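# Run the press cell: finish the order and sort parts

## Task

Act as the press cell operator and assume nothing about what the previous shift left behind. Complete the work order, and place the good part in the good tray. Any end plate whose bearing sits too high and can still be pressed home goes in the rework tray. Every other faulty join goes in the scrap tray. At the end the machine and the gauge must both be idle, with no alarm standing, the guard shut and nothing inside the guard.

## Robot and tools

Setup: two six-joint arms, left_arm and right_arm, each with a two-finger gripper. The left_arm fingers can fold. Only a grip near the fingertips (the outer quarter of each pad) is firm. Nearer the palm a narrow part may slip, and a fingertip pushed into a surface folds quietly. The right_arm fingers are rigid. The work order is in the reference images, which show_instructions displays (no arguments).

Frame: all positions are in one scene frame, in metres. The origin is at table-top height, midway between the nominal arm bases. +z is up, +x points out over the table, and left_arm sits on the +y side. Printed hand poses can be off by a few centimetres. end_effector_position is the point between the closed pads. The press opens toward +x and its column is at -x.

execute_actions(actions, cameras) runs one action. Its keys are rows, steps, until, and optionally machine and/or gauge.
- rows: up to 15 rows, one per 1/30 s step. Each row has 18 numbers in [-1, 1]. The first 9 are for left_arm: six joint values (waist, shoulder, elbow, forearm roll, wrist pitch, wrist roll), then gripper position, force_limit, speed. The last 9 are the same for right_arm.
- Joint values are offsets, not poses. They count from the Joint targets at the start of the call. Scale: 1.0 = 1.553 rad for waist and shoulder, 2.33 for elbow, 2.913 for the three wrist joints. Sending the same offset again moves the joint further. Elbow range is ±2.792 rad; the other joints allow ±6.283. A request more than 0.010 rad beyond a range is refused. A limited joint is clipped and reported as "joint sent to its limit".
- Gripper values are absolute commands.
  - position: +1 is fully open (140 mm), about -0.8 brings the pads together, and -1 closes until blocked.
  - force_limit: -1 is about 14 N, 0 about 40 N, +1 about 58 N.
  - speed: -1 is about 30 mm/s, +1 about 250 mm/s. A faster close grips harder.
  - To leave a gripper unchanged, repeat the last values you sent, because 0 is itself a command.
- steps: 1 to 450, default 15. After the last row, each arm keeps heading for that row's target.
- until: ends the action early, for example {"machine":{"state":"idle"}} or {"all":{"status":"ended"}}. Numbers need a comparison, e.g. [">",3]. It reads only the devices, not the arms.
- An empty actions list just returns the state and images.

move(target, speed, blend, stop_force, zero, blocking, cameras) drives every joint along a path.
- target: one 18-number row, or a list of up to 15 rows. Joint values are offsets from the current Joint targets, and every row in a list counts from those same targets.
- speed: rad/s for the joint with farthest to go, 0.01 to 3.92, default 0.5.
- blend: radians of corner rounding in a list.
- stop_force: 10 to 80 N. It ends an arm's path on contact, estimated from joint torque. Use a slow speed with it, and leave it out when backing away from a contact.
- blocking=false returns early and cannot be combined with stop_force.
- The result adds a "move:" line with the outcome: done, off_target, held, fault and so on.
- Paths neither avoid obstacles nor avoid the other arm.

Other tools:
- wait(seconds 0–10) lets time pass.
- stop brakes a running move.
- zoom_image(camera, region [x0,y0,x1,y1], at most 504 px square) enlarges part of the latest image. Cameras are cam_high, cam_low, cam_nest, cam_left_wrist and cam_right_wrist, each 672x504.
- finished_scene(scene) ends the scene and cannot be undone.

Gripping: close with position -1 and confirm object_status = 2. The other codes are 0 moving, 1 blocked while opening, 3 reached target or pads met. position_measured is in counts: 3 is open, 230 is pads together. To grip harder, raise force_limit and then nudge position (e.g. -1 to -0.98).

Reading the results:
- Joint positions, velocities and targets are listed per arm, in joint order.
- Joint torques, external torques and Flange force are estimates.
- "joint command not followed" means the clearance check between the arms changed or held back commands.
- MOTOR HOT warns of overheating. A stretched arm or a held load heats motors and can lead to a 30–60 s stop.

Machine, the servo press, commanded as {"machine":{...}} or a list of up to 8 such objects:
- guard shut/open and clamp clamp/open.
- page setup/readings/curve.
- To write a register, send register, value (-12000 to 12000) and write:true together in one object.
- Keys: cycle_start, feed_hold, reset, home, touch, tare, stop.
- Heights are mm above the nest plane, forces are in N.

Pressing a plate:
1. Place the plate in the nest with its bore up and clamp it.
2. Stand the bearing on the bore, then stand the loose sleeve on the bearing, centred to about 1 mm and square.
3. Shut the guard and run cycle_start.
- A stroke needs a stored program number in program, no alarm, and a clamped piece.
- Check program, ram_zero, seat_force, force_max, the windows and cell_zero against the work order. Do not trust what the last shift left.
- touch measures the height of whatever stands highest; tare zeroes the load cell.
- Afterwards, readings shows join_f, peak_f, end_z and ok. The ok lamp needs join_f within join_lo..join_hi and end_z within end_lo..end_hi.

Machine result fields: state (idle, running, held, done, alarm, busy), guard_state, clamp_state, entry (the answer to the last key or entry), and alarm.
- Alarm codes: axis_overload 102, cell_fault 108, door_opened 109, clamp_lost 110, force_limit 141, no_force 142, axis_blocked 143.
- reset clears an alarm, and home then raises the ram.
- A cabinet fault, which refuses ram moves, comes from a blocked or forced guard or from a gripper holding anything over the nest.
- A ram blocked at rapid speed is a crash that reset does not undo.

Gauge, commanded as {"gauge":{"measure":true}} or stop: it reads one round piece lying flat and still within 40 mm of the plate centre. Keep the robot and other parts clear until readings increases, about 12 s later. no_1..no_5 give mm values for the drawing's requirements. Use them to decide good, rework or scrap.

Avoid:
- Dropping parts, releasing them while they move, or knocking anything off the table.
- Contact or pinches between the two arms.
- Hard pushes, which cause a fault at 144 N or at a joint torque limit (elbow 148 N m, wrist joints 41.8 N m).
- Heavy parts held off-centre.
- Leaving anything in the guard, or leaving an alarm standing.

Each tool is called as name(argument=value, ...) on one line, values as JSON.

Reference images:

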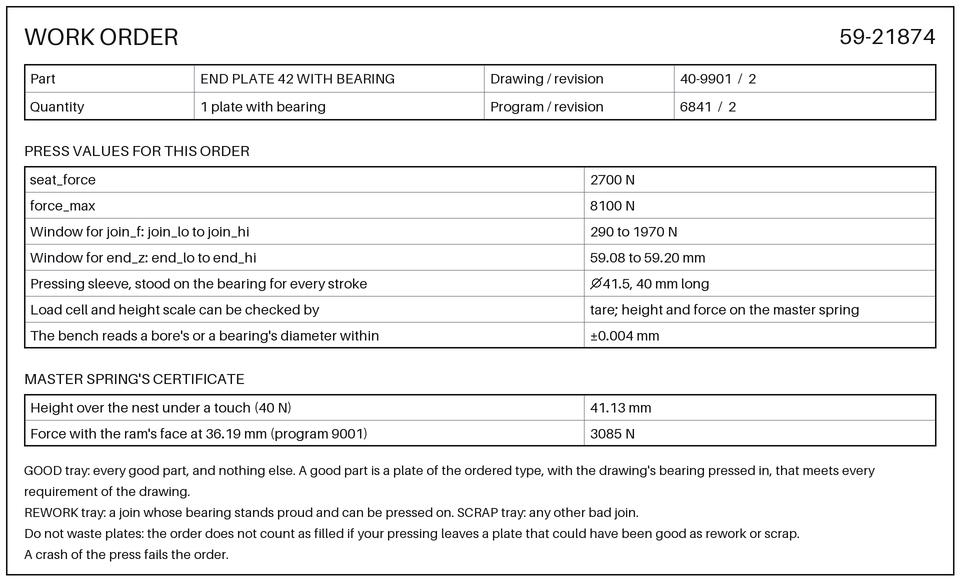

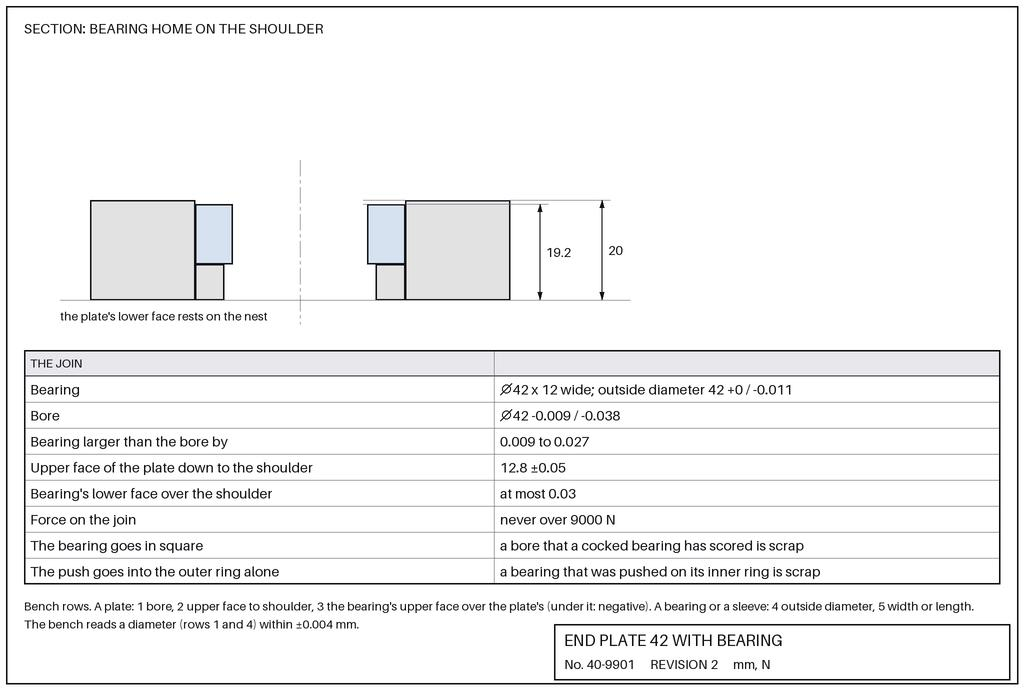

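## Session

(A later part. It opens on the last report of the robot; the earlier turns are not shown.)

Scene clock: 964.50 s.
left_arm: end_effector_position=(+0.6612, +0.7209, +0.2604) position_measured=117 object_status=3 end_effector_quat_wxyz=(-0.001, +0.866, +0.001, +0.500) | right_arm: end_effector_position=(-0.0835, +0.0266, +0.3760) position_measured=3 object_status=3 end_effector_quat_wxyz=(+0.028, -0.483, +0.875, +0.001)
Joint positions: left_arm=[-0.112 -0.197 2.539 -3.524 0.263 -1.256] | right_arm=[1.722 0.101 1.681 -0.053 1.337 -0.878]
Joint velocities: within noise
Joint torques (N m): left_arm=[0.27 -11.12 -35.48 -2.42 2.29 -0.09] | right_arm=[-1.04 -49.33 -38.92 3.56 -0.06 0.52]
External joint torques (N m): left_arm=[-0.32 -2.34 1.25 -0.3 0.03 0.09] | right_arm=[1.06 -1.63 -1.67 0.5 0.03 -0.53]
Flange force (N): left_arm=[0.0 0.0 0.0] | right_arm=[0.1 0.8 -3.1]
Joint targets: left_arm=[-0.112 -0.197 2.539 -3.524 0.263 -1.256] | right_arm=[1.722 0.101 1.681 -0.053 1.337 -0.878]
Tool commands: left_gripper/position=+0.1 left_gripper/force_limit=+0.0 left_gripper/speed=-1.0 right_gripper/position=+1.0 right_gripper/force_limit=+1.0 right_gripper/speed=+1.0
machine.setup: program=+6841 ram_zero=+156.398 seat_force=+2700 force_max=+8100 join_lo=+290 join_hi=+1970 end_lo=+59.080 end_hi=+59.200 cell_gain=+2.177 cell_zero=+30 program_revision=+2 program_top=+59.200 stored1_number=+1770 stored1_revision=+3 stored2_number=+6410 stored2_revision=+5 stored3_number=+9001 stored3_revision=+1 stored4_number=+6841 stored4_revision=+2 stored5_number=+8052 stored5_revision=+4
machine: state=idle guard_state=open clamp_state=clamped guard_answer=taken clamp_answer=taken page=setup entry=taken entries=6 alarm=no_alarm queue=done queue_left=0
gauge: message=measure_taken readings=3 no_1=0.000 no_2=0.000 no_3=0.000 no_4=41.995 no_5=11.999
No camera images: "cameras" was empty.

execute_actions(actions=[{"gauge":{"measure":true},"steps":420,"until":{"gauge":{"readings":[">=",4]}}}], cameras=[])

Scene clock: 979.03 s.
left_arm: end_effector_position=(+0.6612, +0.7209, +0.2604) position_measured=117 object_status=3 end_effector_quat_wxyz=(-0.001, +0.866, +0.001, +0.500) | right_arm: end_effector_position=(-0.0835, +0.0266, +0.3760) position_measured=3 object_status=3 end_effector_quat_wxyz=(+0.028, -0.483, +0.875, +0.001)
Joint positions: left_arm=[-0.112 -0.197 2.539 -3.524 0.263 -1.256] | right_arm=[1.722 0.101 1.681 -0.053 1.337 -0.878]
Joint velocities: within noise
Joint torques (N m): left_arm=[0.09 -11.25 -35.59 -2.35 2.36 -0.06] | right_arm=[-1.24 -48.95 -38.66 3.56 -0.09 0.55]
External joint torques (N m): left_arm=[-0.13 -2.17 1.13 -0.39 -0.01 0.06] | right_arm=[1.24 -1.86 -1.85 0.49 0.05 -0.55]
Flange force (N): left_arm=[0.0 0.0 0.0] | right_arm=[0.3 1.0 -3.5]
Joint targets: left_arm=[-0.112 -0.197 2.539 -3.524 0.263 -1.256] | right_arm=[1.722 0.101 1.681 -0.053 1.337 -0.878]
Tool commands: left_gripper/position=+0.1 left_gripper/force_limit=+0.0 left_gripper/speed=-1.0 right_gripper/position=+1.0 right_gripper/force_limit=+1.0 right_gripper/speed=+1.0
machine.setup: program=+6841 ram_zero=+156.398 seat_force=+2700 force_max=+8100 join_lo=+290 join_hi=+1970 end_lo=+59.080 end_hi=+59.200 cell_gain=+2.177 cell_zero=+30 program_revision=+2 program_top=+59.200 stored1_number=+1770 stored1_revision=+3 stored2_number=+6410 stored2_revision=+5 stored3_number=+9001 stored3_revision=+1 stored4_number=+6841 stored4_revision=+2 stored5_number=+8052 stored5_revision=+4
machine: state=idle guard_state=open clamp_state=clamped guard_answer=taken clamp_answer=taken page=setup entry=taken entries=6 alarm=no_alarm queue=done queue_left=0
gauge: message=measure_taken readings=4 no_1=0.000 no_2=0.000 no_3=0.000 no_4=41.994 no_5=12.009
No camera images: "cameras" was empty.

move(target=[0.0573,0.5344,-0.1077,0.1222,0.253,-0.1061,0.1,0,-1,0,0,0,0,0,0,1,1,1], speed=0.3, cameras=["cam_left_wrist"])

execute_actions(actions=[{"rows":[[0,0,0,0,0,0,-1,0,-1,0,0,0,0,0,0,1,1,1]],"steps":80}], cameras=["cam_left_wrist"])

move(target=[[0,-0.0355,0.0012,0,-0.0176,0.0007,-1,0,-1,0,0,0,0,0,0,1,1,1],[-0.0048,-0.2119,0.0864,-0.0038,-0.0434,0.0027,-1,0,-1,0,0,0,0,0,0,1,1,1],[-0.3162,-0.1778,-0.0723,0.4851,-0.0057,-0.243,-1,0,-1,0,0,0,0,0,0,1,1,1],[-0.4344,-0.0994,-0.1252,0.4281,-0.0434,-0.2308,-1,0,-1,0,0,0,0,0,0,1,1,1]], speed=[0.1,0.3,0.5,0.2], blend=[0.02,0.08,0.05,0], cameras=["cam_left_wrist","cam_nest","cam_low"])

Scene clock: 1006.83 s.
left_arm: end_effector_position=(+0.8938, +0.7422, +0.0486) position_measured=117 object_status=3 end_effector_quat_wxyz=(-0.001, +0.819, +0.002, +0.573) | right_arm: end_effector_position=(-0.0835, +0.0266, +0.3760) position_measured=3 object_status=3 end_effector_quat_wxyz=(+0.028, -0.483, +0.875, +0.001)
Joint positions: left_arm=[-0.023 0.633 2.288 -3.168 1 -1.565] | right_arm=[1.722 0.101 1.681 -0.053 1.337 -0.878]
Joint velocities: within noise
Joint torques (N m): left_arm=[0.76 -67.95 -14.26 -0.73 2.59 -0.13] | right_arm=[-1.47 -49.39 -38.91 3.64 -0.09 0.46]
External joint torques (N m): left_arm=[-0.9 -6.83 1.98 -0.22 0.08 0.13] | right_arm=[1.5 -1.74 -1.8 0.43 0.06 -0.47]
Flange force (N): left_arm=[11.2 2.7 -11.6] | right_arm=[0.6 1.5 -3.4]
Joint targets: left_arm=[-0.023 0.633 2.288 -3.168 1.000 -1.565] | right_arm=[1.722 0.101 1.681 -0.053 1.337 -0.878]
machine.setup: program=+6841 ram_zero=+156.398 seat_force=+2700 force_max=+8100 join_lo=+290 join_hi=+1970 end_lo=+59.080 end_hi=+59.200 cell_gain=+2.177 cell_zero=+30 program_revision=+2 program_top=+59.200 stored1_number=+1770 stored1_revision=+3 stored2_number=+6410 stored2_revision=+5 stored3_number=+9001 stored3_revision=+1 stored4_number=+6841 stored4_revision=+2 stored5_number=+8052 stored5_revision=+4
machine: state=idle guard_state=open clamp_state=clamped guard_answer=taken clamp_answer=taken page=setup entry=taken entries=6 alarm=no_alarm queue=done queue_left=0
gauge: message=measure_taken readings=4 no_1=0.000 no_2=0.000 no_3=0.000 no_4=41.994 no_5=12.009
move: done
Images, in order (width x height): cam_left_wrist 672x504.

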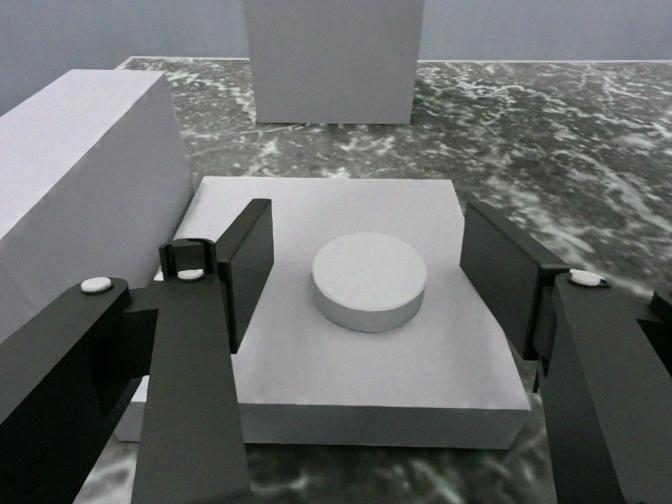

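Scene clock: 1009.70 s.
left_arm: end_effector_position=(+0.8938, +0.7422, +0.0485) position_measured=169 object_status=2 end_effector_quat_wxyz=(-0.001, +0.819, +0.002, +0.573) | right_arm: end_effector_position=(-0.0835, +0.0266, +0.3760) position_measured=3 object_status=3 end_effector_quat_wxyz=(+0.028, -0.483, +0.875, +0.001)
Joint positions: left_arm=[-0.023 0.633 2.288 -3.168 1 -1.565] | right_arm=[1.722 0.101 1.681 -0.053 1.337 -0.878]
Joint velocities: within noise
Joint torques (N m): left_arm=[0.98 -59.63 -10.36 -0.89 -1.19 -0.03] | right_arm=[-1.29 -49.36 -38.84 3.53 -0.11 0.47]
External joint torques (N m): left_arm=[-1.03 -14.89 -1.74 -0.05 3.85 0.03] | right_arm=[1.32 -1.63 -1.76 0.53 0.08 -0.47]
Flange force (N): left_arm=[18.8 2.7 -16.7] | right_arm=[0.3 1.3 -3.4]
Joint targets: left_arm=[-0.023 0.633 2.288 -3.168 1.000 -1.565] | right_arm=[1.722 0.101 1.681 -0.053 1.337 -0.878]
machine.setup: program=+6841 ram_zero=+156.398 seat_force=+2700 force_max=+8100 join_lo=+290 join_hi=+1970 end_lo=+59.080 end_hi=+59.200 cell_gain=+2.177 cell_zero=+30 program_revision=+2 program_top=+59.200 stored1_number=+1770 stored1_revision=+3 stored2_number=+6410 stored2_revision=+5 stored3_number=+9001 stored3_revision=+1 stored4_number=+6841 stored4_revision=+2 stored5_number=+8052 stored5_revision=+4
machine: state=idle guard_state=open clamp_state=clamped guard_answer=taken clamp_answer=taken page=setup entry=taken entries=6 alarm=no_alarm queue=done queue_left=0
gauge: message=measure_taken readings=4 no_1=0.000 no_2=0.000 no_3=0.000 no_4=41.994 no_5=12.009
Images, in order (width x height): cam_left_wrist 672x504.

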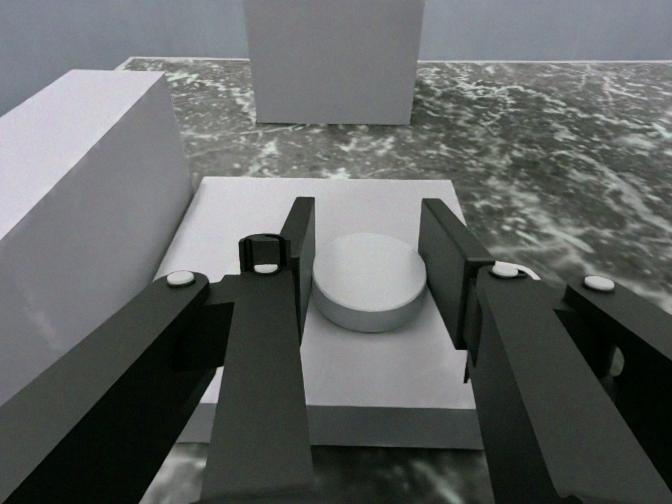

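Scene clock: 1015.30 s.
left_arm: end_effector_position=(+0.6003, +0.0258, +0.2057) position_measured=169 object_status=2 end_effector_quat_wxyz=(+0.405, +0.580, -0.578, +0.407) | right_arm: end_effector_position=(-0.0835, +0.0266, +0.3760) position_measured=3 object_status=3 end_effector_quat_wxyz=(+0.028, -0.483, +0.875, +0.001)
Joint positions: left_arm=[-0.698 0.478 1.996 -1.921 0.873 -2.237] | right_arm=[1.722 0.101 1.681 -0.053 1.337 -0.878]
Joint velocities: within noise
Joint torques (N m): left_arm=[0.79 -68.17 -26.72 -1.93 2.24 -0.08] | right_arm=[-1.02 -49.1 -38.74 3.58 -0.1 0.55]
External joint torques (N m): left_arm=[-0.84 -5.4 1.66 -0.28 -0.14 0.08] | right_arm=[1.05 -1.88 -1.86 0.47 0.07 -0.56]
Flange force (N): left_arm=[4.6 8.8 -6.2] | right_arm=[0.1 0.7 -3.6]
Joint targets: left_arm=[-0.698 0.478 1.996 -1.921 0.873 -2.237] | right_arm=[1.722 0.101 1.681 -0.053 1.337 -0.878]
machine.setup: program=+6841 ram_zero=+156.398 seat_force=+2700 force_max=+8100 join_lo=+290 join_hi=+1970 end_lo=+59.080 end_hi=+59.200 cell_gain=+2.177 cell_zero=+30 program_revision=+2 program_top=+59.200 stored1_number=+1770 stored1_revision=+3 stored2_number=+6410 stored2_revision=+5 stored3_number=+9001 stored3_revision=+1 stored4_number=+6841 stored4_revision=+2 stored5_number=+8052 stored5_revision=+4
machine: state=idle guard_state=open clamp_state=clamped guard_answer=taken clamp_answer=taken page=setup entry=taken entries=6 alarm=no_alarm queue=done queue_left=0
gauge: message=measure_taken readings=4 no_1=0.000 no_2=0.000 no_3=0.000 no_4=41.994 no_5=12.009
move: done
Images, in order (width x height): cam_low 672x504, cam_nest 672x504, cam_left_wrist 672x504.

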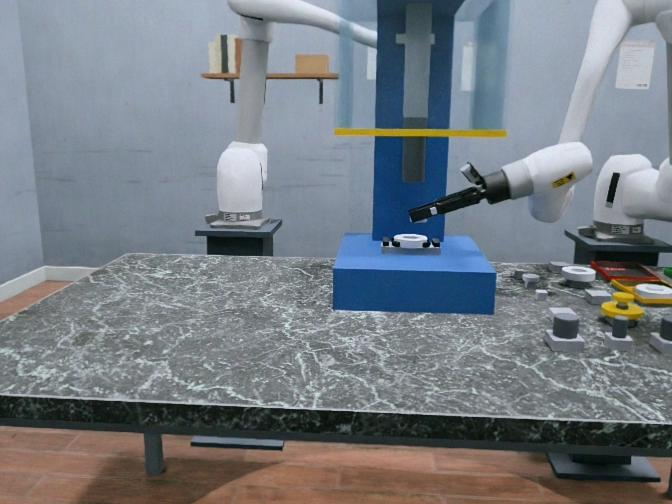

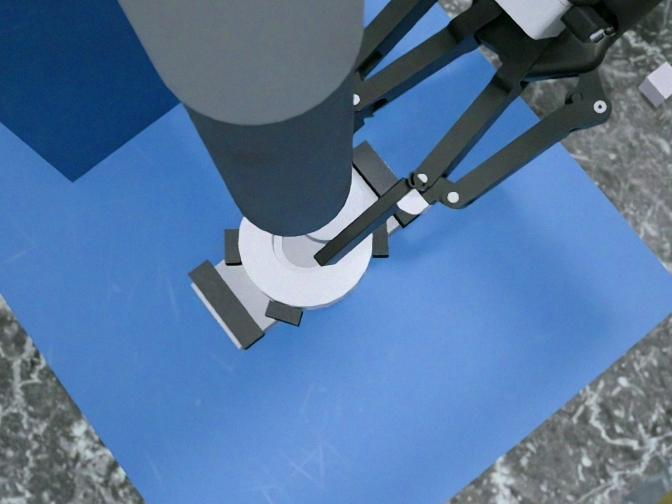

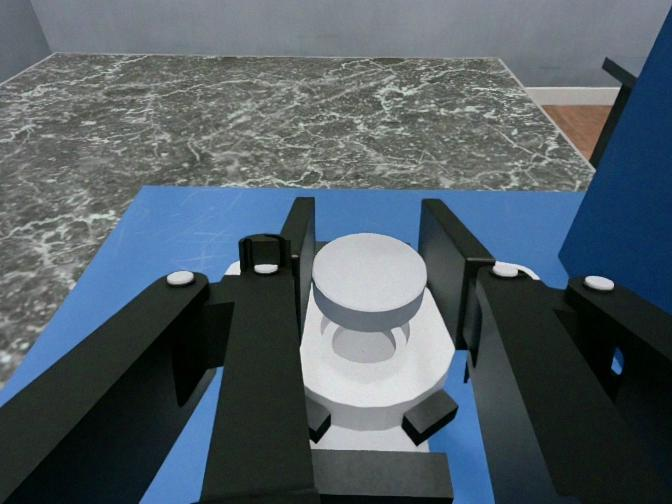

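zoom_image(camera="cam_left_wrist", region=[280, 200, 480, 350])

zoom_image(camera="cam_left_wrist", region=[280, 300, 480, 450])

zoom_image(camera="cam_nest", region=[200, 140, 440, 320])

Scaled by 2.520 from the camera's 672x504 image, which has a finer 960x720 frame.

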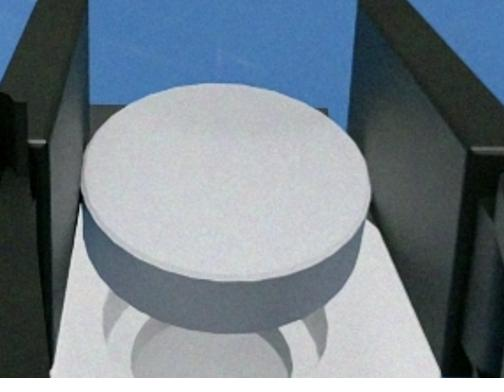

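Scaled by 2.520 from the camera's 672x504 image, which has a finer 960x720 frame.

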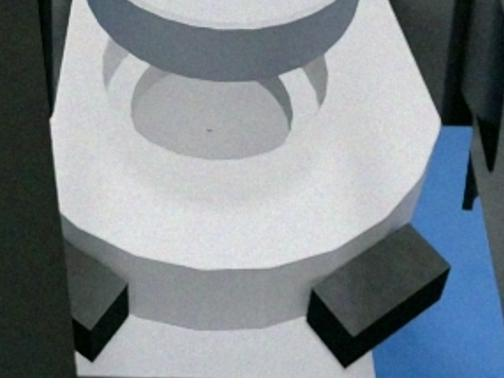

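Scaled by 2.100 from the camera's 672x504 image, which has a finer 960x720 frame.

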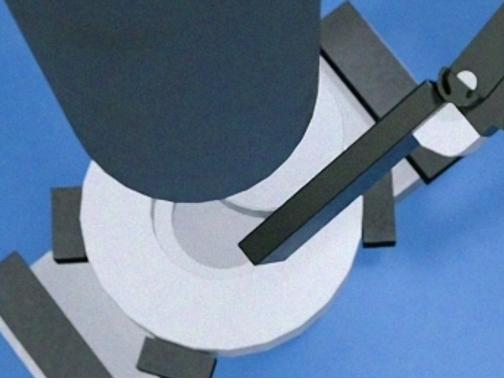

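move(target=[-0.0103,0.0341,-0.0011,-0.0188,0.0033,0.0225,-1,0,-1,0,0,0,0,0,0,1,1,1], speed=0.05, stop_force=12, cameras=["cam_left_wrist","cam_nest","cam_low"])

zoom_image(camera="cam_left_wrist", region=[280, 210, 480, 360])

zoom_image(camera="cam_nest", region=[220, 160, 400, 320])

zoom_image(camera="cam_low", region=[360, 180, 500, 280])

Scene clock: 1044.23 s.
left_arm: end_effector_position=(+0.5989, +0.0137, +0.1729) position_measured=169 object_status=2 end_effector_quat_wxyz=(+0.405, +0.580, -0.578, +0.407) | right_arm: end_effector_position=(-0.0835, +0.0266, +0.3760) position_measured=3 object_status=3 end_effector_quat_wxyz=(+0.028, -0.483, +0.875, +0.001)
Joint positions: left_arm=[-0.714 0.531 1.993 -1.976 0.883 -2.171] | right_arm=[1.722 0.101 1.681 -0.053 1.337 -0.878]
Joint velocities: within noise
Joint torques (N m): left_arm=[0.52 -71.3 -25.05 -1.99 2.4 -0.12] | right_arm=[-1.01 -49.27 -38.68 3.57 -0.1 0.52]
External joint torques (N m): left_arm=[-0.58 -5.23 1.85 -0.17 -0.21 0.12] | right_arm=[1.01 -1.55 -1.85 0.49 0.07 -0.53]
Flange force (N): left_arm=[4.8 8.3 -6.7] | right_arm=[-0.3 1.1 -3.4]
Joint targets: left_arm=[-0.714 0.531 1.993 -1.976 0.883 -2.171] | right_arm=[1.722 0.101 1.681 -0.053 1.337 -0.878]
machine.setup: program=+6841 ram_zero=+156.398 seat_force=+2700 force_max=+8100 join_lo=+290 join_hi=+1970 end_lo=+59.080 end_hi=+59.200 cell_gain=+2.177 cell_zero=+30 program_revision=+2 program_top=+59.200 stored1_number=+1770 stored1_revision=+3 stored2_number=+6410 stored2_revision=+5 stored3_number=+9001 stored3_revision=+1 stored4_number=+6841 stored4_revision=+2 stored5_number=+8052 stored5_revision=+4
machine: state=idle guard_state=open clamp_state=clamped guard_answer=taken clamp_answer=taken page=setup entry=taken entries=6 alarm=no_alarm queue=done queue_left=0
gauge: message=measure_taken readings=4 no_1=0.000 no_2=0.000 no_3=0.000 no_4=41.994 no_5=12.009
move: done
Images, in order (width x height): cam_low 672x504, cam_nest 672x504, cam_left_wrist 672x504.

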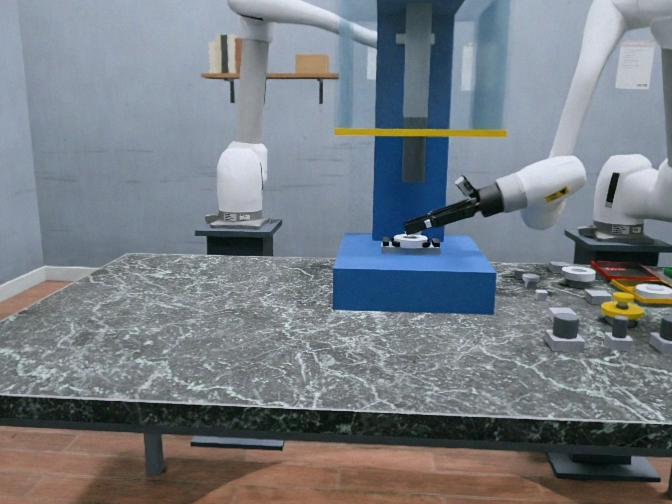

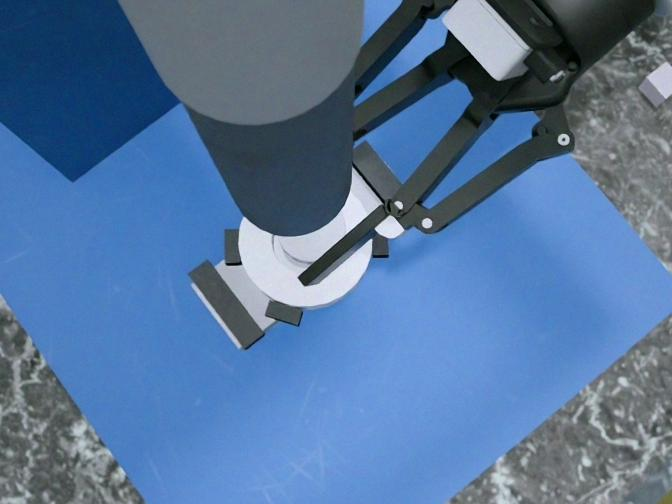

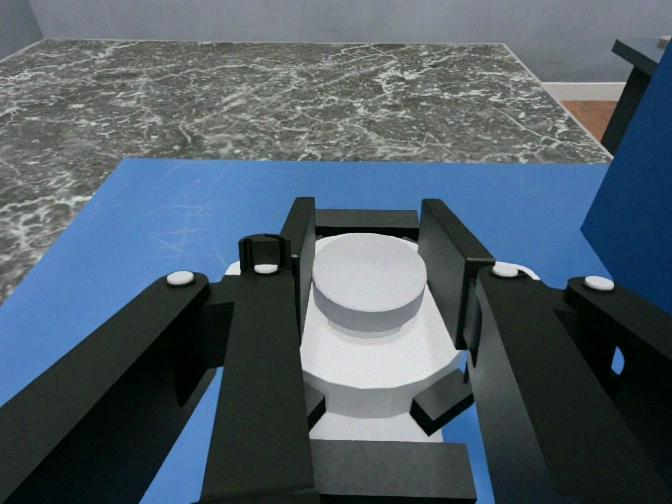

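Scaled by 2.520 from the camera's 672x504 image, which has a finer 960x720 frame.

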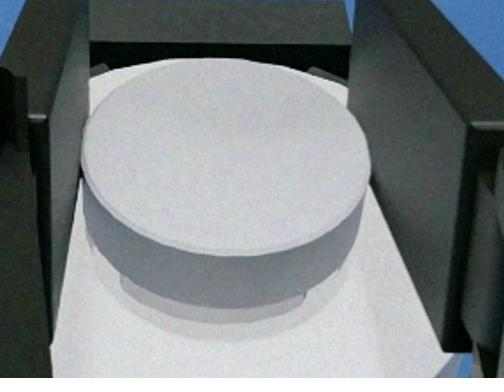

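Scaled by 2.800 from the camera's 672x504 image, which has a finer 960x720 frame.

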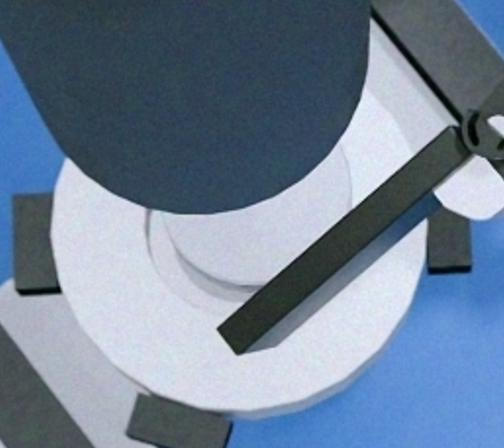

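Scaled by 3.600 from the camera's 672x504 image, which has a finer 960x720 frame.

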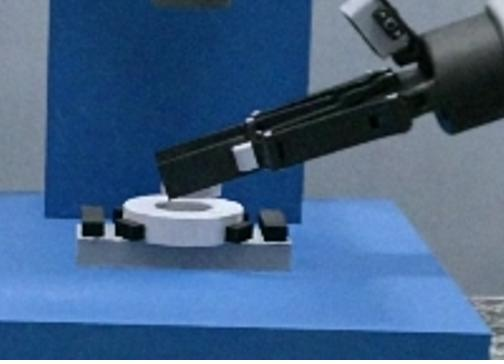

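move(target=[-0.0048,0.0061,-0.0024,-0.0036,-0.0008,0.0023,-1,0,-1,0,0,0,0,0,0,1,1,1], speed=0.03, stop_force=12, cameras=["cam_left_wrist","cam_nest","cam_low"])

zoom_image(camera="cam_left_wrist", region=[280, 210, 480, 360])

zoom_image(camera="cam_nest", region=[220, 160, 400, 320])

zoom_image(camera="cam_low", region=[380, 210, 450, 260])

Scene clock: 1064.70 s.
left_arm: end_effector_position=(+0.5985, +0.0077, +0.1687) position_measured=169 object_status=2 end_effector_quat_wxyz=(+0.405, +0.580, -0.578, +0.407) | right_arm: end_effector_position=(-0.0835, +0.0266, +0.3760) position_measured=3 object_status=3 end_effector_quat_wxyz=(+0.028, -0.483, +0.875, +0.001)
Joint positions: left_arm=[-0.721 0.541 1.988 -1.987 0.881 -2.165] | right_arm=[1.722 0.101 1.681 -0.053 1.337 -0.878]
Joint velocities: within noise
Joint torques (N m): left_arm=[0.32 -71.57 -24.68 -1.97 2.37 -0.13] | right_arm=[-0.91 -49.17 -38.87 3.53 -0.14 0.51]
External joint torques (N m): left_arm=[-0.39 -5.6 1.57 -0.2 -0.17 0.13] | right_arm=[0.93 -1.79 -1.71 0.53 0.11 -0.51]
Flange force (N): left_arm=[5.2 7.9 -7.0] | right_arm=[0.1 0.6 -3.4]
Joint targets: left_arm=[-0.721 0.541 1.988 -1.987 0.881 -2.165] | right_arm=[1.722 0.101 1.681 -0.053 1.337 -0.878]
machine.setup: program=+6841 ram_zero=+156.398 seat_force=+2700 force_max=+8100 join_lo=+290 join_hi=+1970 end_lo=+59.080 end_hi=+59.200 cell_gain=+2.177 cell_zero=+30 program_revision=+2 program_top=+59.200 stored1_number=+1770 stored1_revision=+3 stored2_number=+6410 stored2_revision=+5 stored3_number=+9001 stored3_revision=+1 stored4_number=+6841 stored4_revision=+2 stored5_number=+8052 stored5_revision=+4
machine: state=idle guard_state=open clamp_state=clamped guard_answer=taken clamp_answer=taken page=setup entry=taken entries=6 alarm=no_alarm queue=done queue_left=0
gauge: message=measure_taken readings=4 no_1=0.000 no_2=0.000 no_3=0.000 no_4=41.994 no_5=12.009
move: done
Images, in order (width x height): cam_low 672x504, cam_nest 672x504, cam_left_wrist 672x504.

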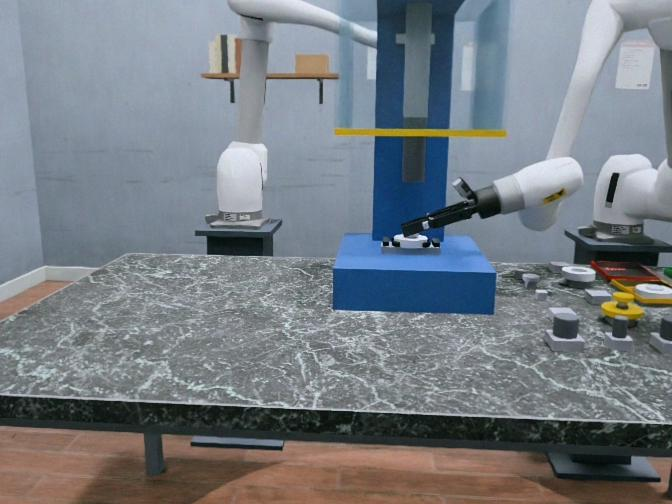

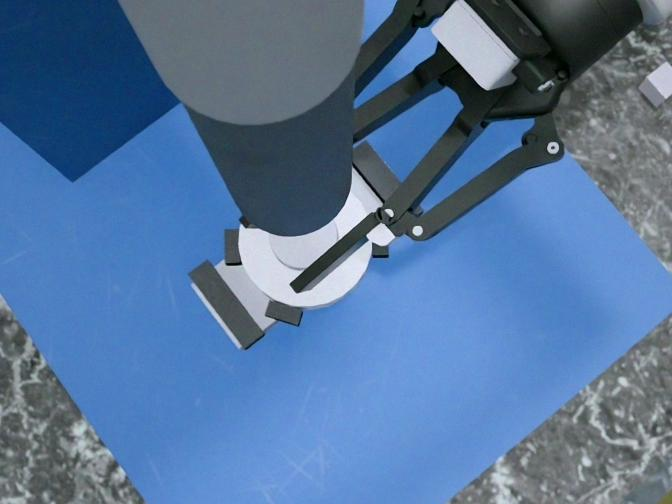

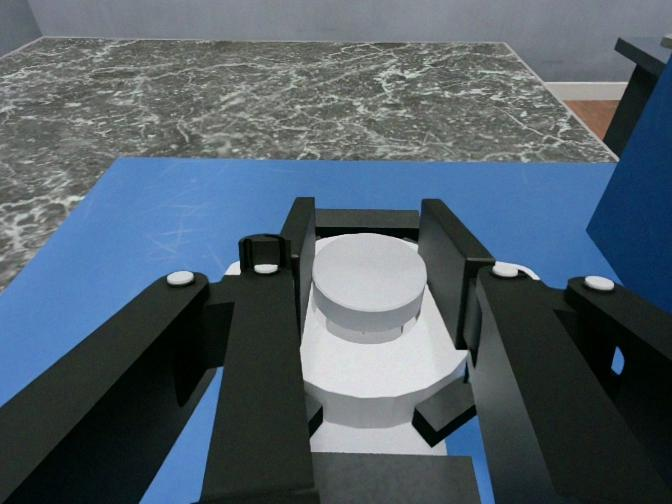

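Scaled by 2.520 from the camera's 672x504 image, which has a finer 960x720 frame.

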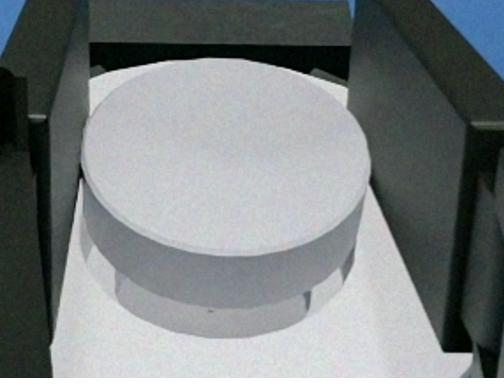

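Scaled by 2.800 from the camera's 672x504 image, which has a finer 960x720 frame.

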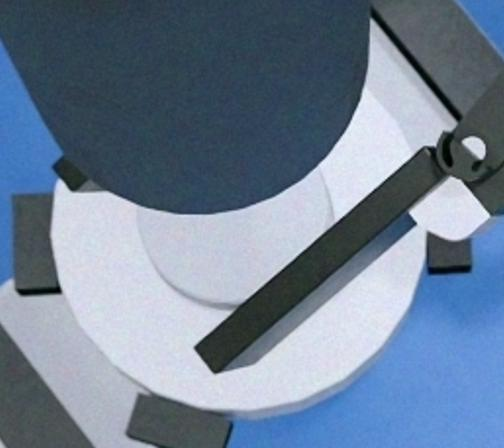

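Scaled by 7.200 from the camera's 672x504 image, which has a finer 960x720 frame.

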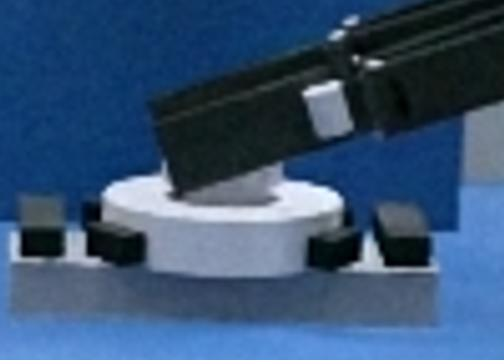

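move(target=[0,0.0082,0.0009,-0.0038,0.0021,0.0061,-1,0,-1,0,0,0,0,0,0,1,1,1], speed=0.01, stop_force=10, cameras=["cam_left_wrist","cam_nest","cam_low"])

zoom_image(camera="cam_left_wrist", region=[280, 210, 480, 360])

zoom_image(camera="cam_nest", region=[220, 160, 400, 320])

zoom_image(camera="cam_low", region=[380, 210, 450, 260])

Scene clock: 1099.43 s.
left_arm: end_effector_position=(+0.5984, +0.0077, +0.1635) position_measured=169 object_status=2 end_effector_quat_wxyz=(+0.405, +0.580, -0.578, +0.407) | right_arm: end_effector_position=(-0.0835, +0.0266, +0.3760) position_measured=3 object_status=3 end_effector_quat_wxyz=(+0.028, -0.483, +0.875, +0.001)
Joint positions: left_arm=[-0.721 0.548 1.989 -1.994 0.885 -2.154] | right_arm=[1.722 0.101 1.681 -0.053 1.337 -0.878]
Joint velocities: within noise
Joint torques (N m): left_arm=[-7.81 -59.18 -22.04 -0.58 -0.83 0.02] | right_arm=[-1.06 -49.48 -38.78 3.55 -0.13 0.47]
External joint torques (N m): left_arm=[7.67 -18.56 -0.78 -1.58 3.06 -0.02] | right_arm=[1.08 -1.37 -1.68 0.5 0.11 -0.47]
Flange force (N): left_arm=[14.5 7.4 -27.7] | right_arm=[-0.1 1.2 -3.2]
Joint targets: left_arm=[-0.721 0.548 1.989 -1.994 0.885 -2.154] | right_arm=[1.722 0.101 1.681 -0.053 1.337 -0.878]
machine.setup: program=+6841 ram_zero=+156.398 seat_force=+2700 force_max=+8100 join_lo=+290 join_hi=+1970 end_lo=+59.080 end_hi=+59.200 cell_gain=+2.177 cell_zero=+30 program_revision=+2 program_top=+59.200 stored1_number=+1770 stored1_revision=+3 stored2_number=+6410 stored2_revision=+5 stored3_number=+9001 stored3_revision=+1 stored4_number=+6841 stored4_revision=+2 stored5_number=+8052 stored5_revision=+4
machine: state=idle guard_state=open clamp_state=clamped guard_answer=taken clamp_answer=taken page=setup entry=taken entries=6 alarm=no_alarm queue=done queue_left=0
gauge: message=measure_taken readings=4 no_1=0.000 no_2=0.000 no_3=0.000 no_4=41.994 no_5=12.009
move: contact (left_arm)
Images, in order (width x height): cam_low 672x504, cam_nest 672x504, cam_left_wrist 672x504.

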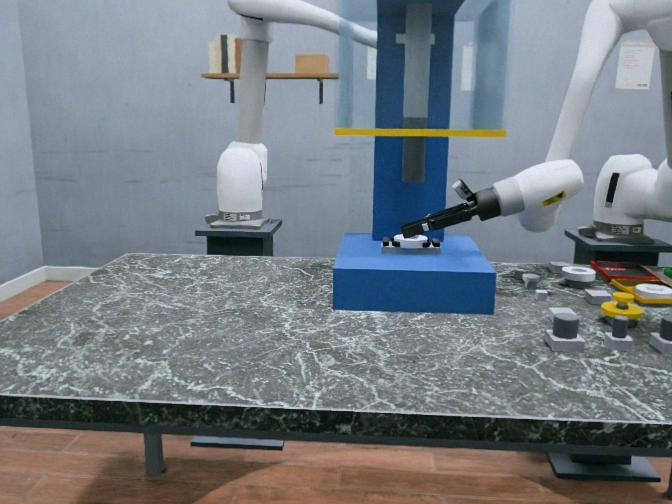

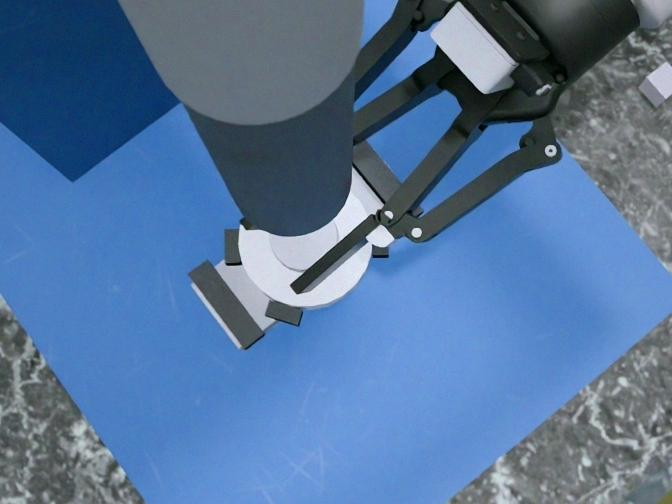

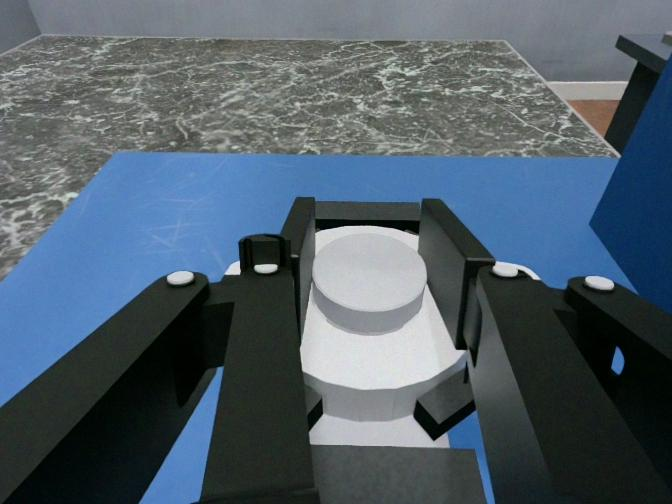

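Scaled by 2.520 from the camera's 672x504 image, which has a finer 960x720 frame.

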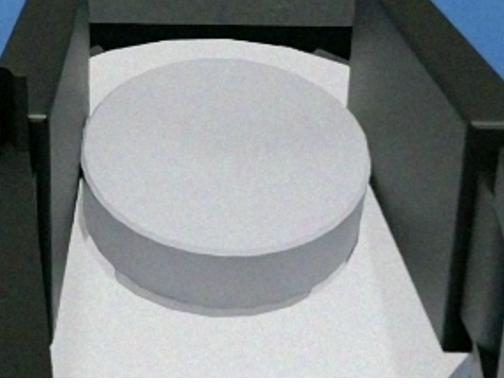

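Scaled by 2.800 from the camera's 672x504 image, which has a finer 960x720 frame.

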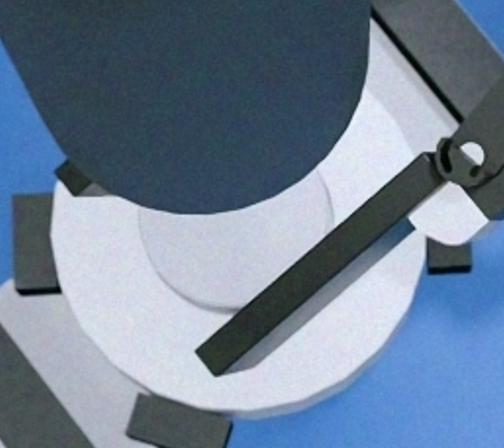

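Scaled by 7.200 from the camera's 672x504 image, which has a finer 960x720 frame.

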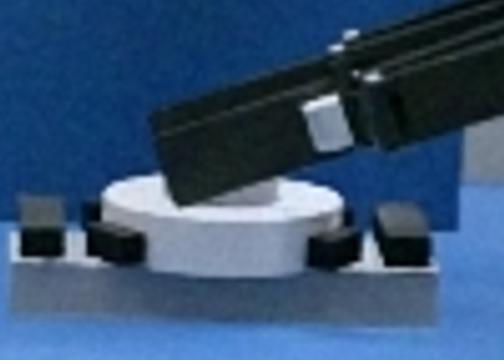

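zoom_image(camera="cam_left_wrist", region=[305, 275, 435, 345])

zoom_image(camera="cam_nest", region=[250, 230, 330, 290])

Scaled by 3.877 from the camera's 672x504 image, which has a finer 960x720 frame.

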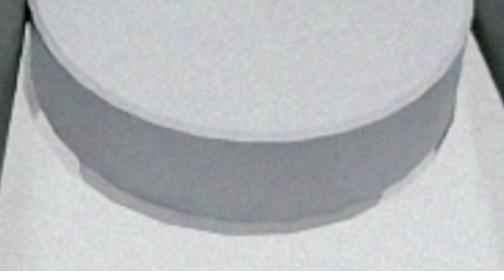

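Scaled by 6.300 from the camera's 672x504 image, which has a finer 960x720 frame.

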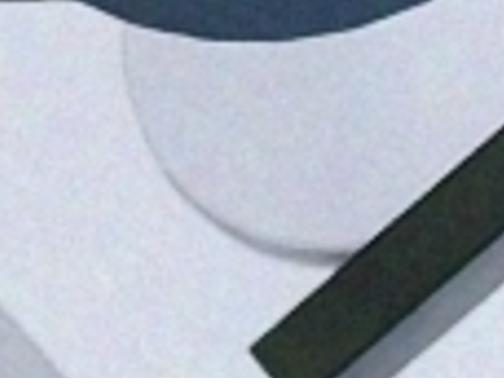

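move(target=[0.0006,-0.0049,0,0.0031,-0.0011,-0.0038,-1,0,-1,0,0,0,0,0,0,1,1,1], speed=0.02, cameras=[])

move(target=[0,0.0082,0.0009,-0.0038,0.0021,0.0061,-1,0,-1,0,0,0,0,0,0,1,1,1], speed=0.01, stop_force=10, cameras=["cam_left_wrist","cam_nest","cam_low"])

zoom_image(camera="cam_left_wrist", region=[305, 275, 435, 345])

zoom_image(camera="cam_nest", region=[220, 160, 400, 320])

Scene clock: 1119.23 s.
left_arm: end_effector_position=(+0.5980, +0.0087, +0.1679) position_measured=169 object_status=2 end_effector_quat_wxyz=(+0.405, +0.580, -0.578, +0.406) | right_arm: end_effector_position=(-0.0835, +0.0266, +0.3760) position_measured=3 object_status=3 end_effector_quat_wxyz=(+0.028, -0.483, +0.875, +0.001)
Joint positions: left_arm=[-0.72 0.541 1.989 -1.985 0.881 -2.165] | right_arm=[1.722 0.101 1.681 -0.053 1.337 -0.878]
Joint velocities: within noise
Joint torques (N m): left_arm=[0.26 -71.91 -25.08 -1.94 2.42 -0.04] | right_arm=[-0.94 -49.09 -38.51 3.57 -0.11 0.47]
External joint torques (N m): left_arm=[-0.36 -5.27 1.93 -0.24 -0.21 0.04] | right_arm=[0.98 -1.84 -1.98 0.48 0.09 -0.47]
Flange force (N): left_arm=[4.8 8.1 -7.0] | right_arm=[-0.1 1.0 -3.7]
Joint targets: left_arm=[-0.720 0.541 1.989 -1.985 0.881 -2.165] | right_arm=[1.722 0.101 1.681 -0.053 1.337 -0.878]
machine.setup: program=+6841 ram_zero=+156.398 seat_force=+2700 force_max=+8100 join_lo=+290 join_hi=+1970 end_lo=+59.080 end_hi=+59.200 cell_gain=+2.177 cell_zero=+30 program_revision=+2 program_top=+59.200 stored1_number=+1770 stored1_revision=+3 stored2_number=+6410 stored2_revision=+5 stored3_number=+9001 stored3_revision=+1 stored4_number=+6841 stored4_revision=+2 stored5_number=+8052 stored5_revision=+4
machine: state=idle guard_state=open clamp_state=clamped guard_answer=taken clamp_answer=taken page=setup entry=taken entries=6 alarm=no_alarm queue=done queue_left=0
gauge: message=measure_taken readings=4 no_1=0.000 no_2=0.000 no_3=0.000 no_4=41.994 no_5=12.009
move: done
No camera images: "cameras" was empty.

Scene clock: 1120.70 s.
left_arm: end_effector_position=(+0.5980, +0.0087, +0.1637) position_measured=169 object_status=2 end_effector_quat_wxyz=(+0.405, +0.580, -0.578, +0.406) | right_arm: end_effector_position=(-0.0835, +0.0266, +0.3760) position_measured=3 object_status=3 end_effector_quat_wxyz=(+0.028, -0.483, +0.875, +0.001)
Joint positions: left_arm=[-0.72 0.547 1.99 -1.99 0.885 -2.156] | right_arm=[1.722 0.101 1.681 -0.053 1.337 -0.878]
Joint velocities: within noise
Joint torques (N m): left_arm=[-2.28 -63.2 -22.63 -1.16 -0.25 0.01] | right_arm=[-0.97 -48.84 -38.89 3.61 -0.03 0.53]
External joint torques (N m): left_arm=[2.22 -14.63 -0.24 -1.01 2.48 -0.01] | right_arm=[1 -2.14 -1.68 0.45 0 -0.53]
Flange force (N): left_arm=[12.9 10.0 -18.3] | right_arm=[0.6 0.2 -3.3]
Joint targets: left_arm=[-0.720 0.547 1.990 -1.990 0.885 -2.156] | right_arm=[1.722 0.101 1.681 -0.053 1.337 -0.878]
machine.setup: program=+6841 ram_zero=+156.398 seat_force=+2700 force_max=+8100 join_lo=+290 join_hi=+1970 end_lo=+59.080 end_hi=+59.200 cell_gain=+2.177 cell_zero=+30 program_revision=+2 program_top=+59.200 stored1_number=+1770 stored1_revision=+3 stored2_number=+6410 stored2_revision=+5 stored3_number=+9001 stored3_revision=+1 stored4_number=+6841 stored4_revision=+2 stored5_number=+8052 stored5_revision=+4
machine: state=idle guard_state=open clamp_state=clamped guard_answer=taken clamp_answer=taken page=setup entry=taken entries=6 alarm=no_alarm queue=done queue_left=0
gauge: message=measure_taken readings=4 no_1=0.000 no_2=0.000 no_3=0.000 no_4=41.994 no_5=12.009
move: contact (left_arm)
Images, in order (width x height): cam_low 672x504, cam_nest 672x504, cam_left_wrist 672x504.

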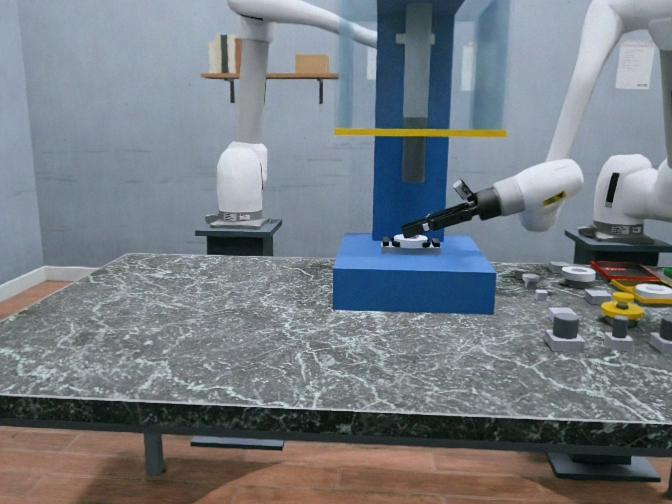

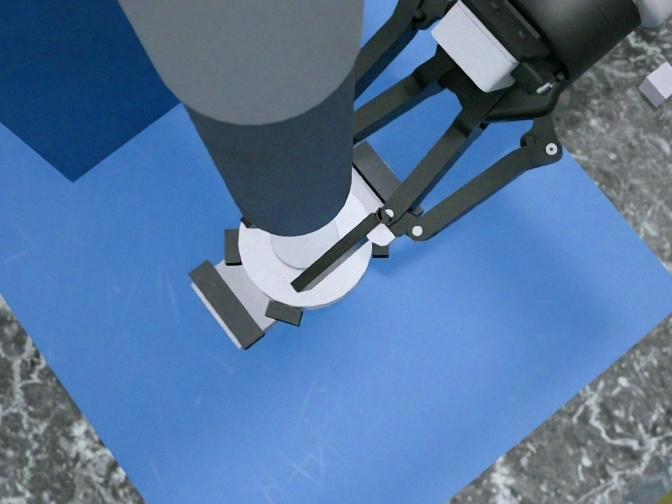

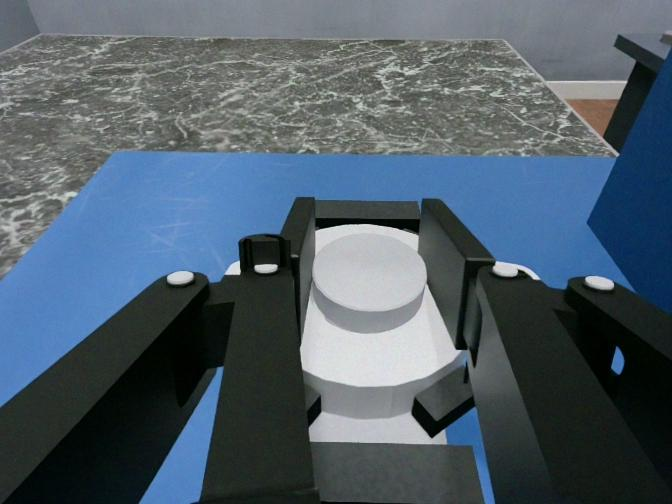

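Scaled by 3.877 from the camera's 672x504 image, which has a finer 960x720 frame.

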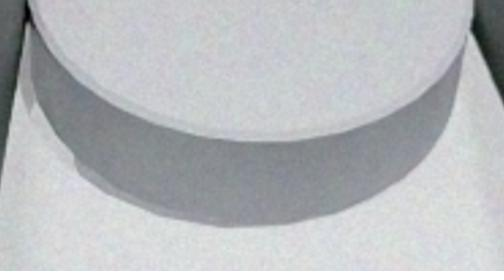

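Scaled by 2.800 from the camera's 672x504 image, which has a finer 960x720 frame.

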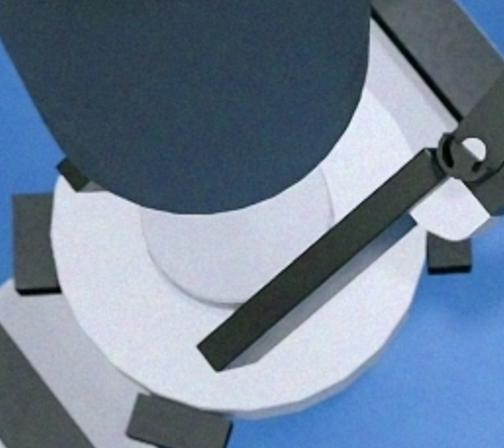

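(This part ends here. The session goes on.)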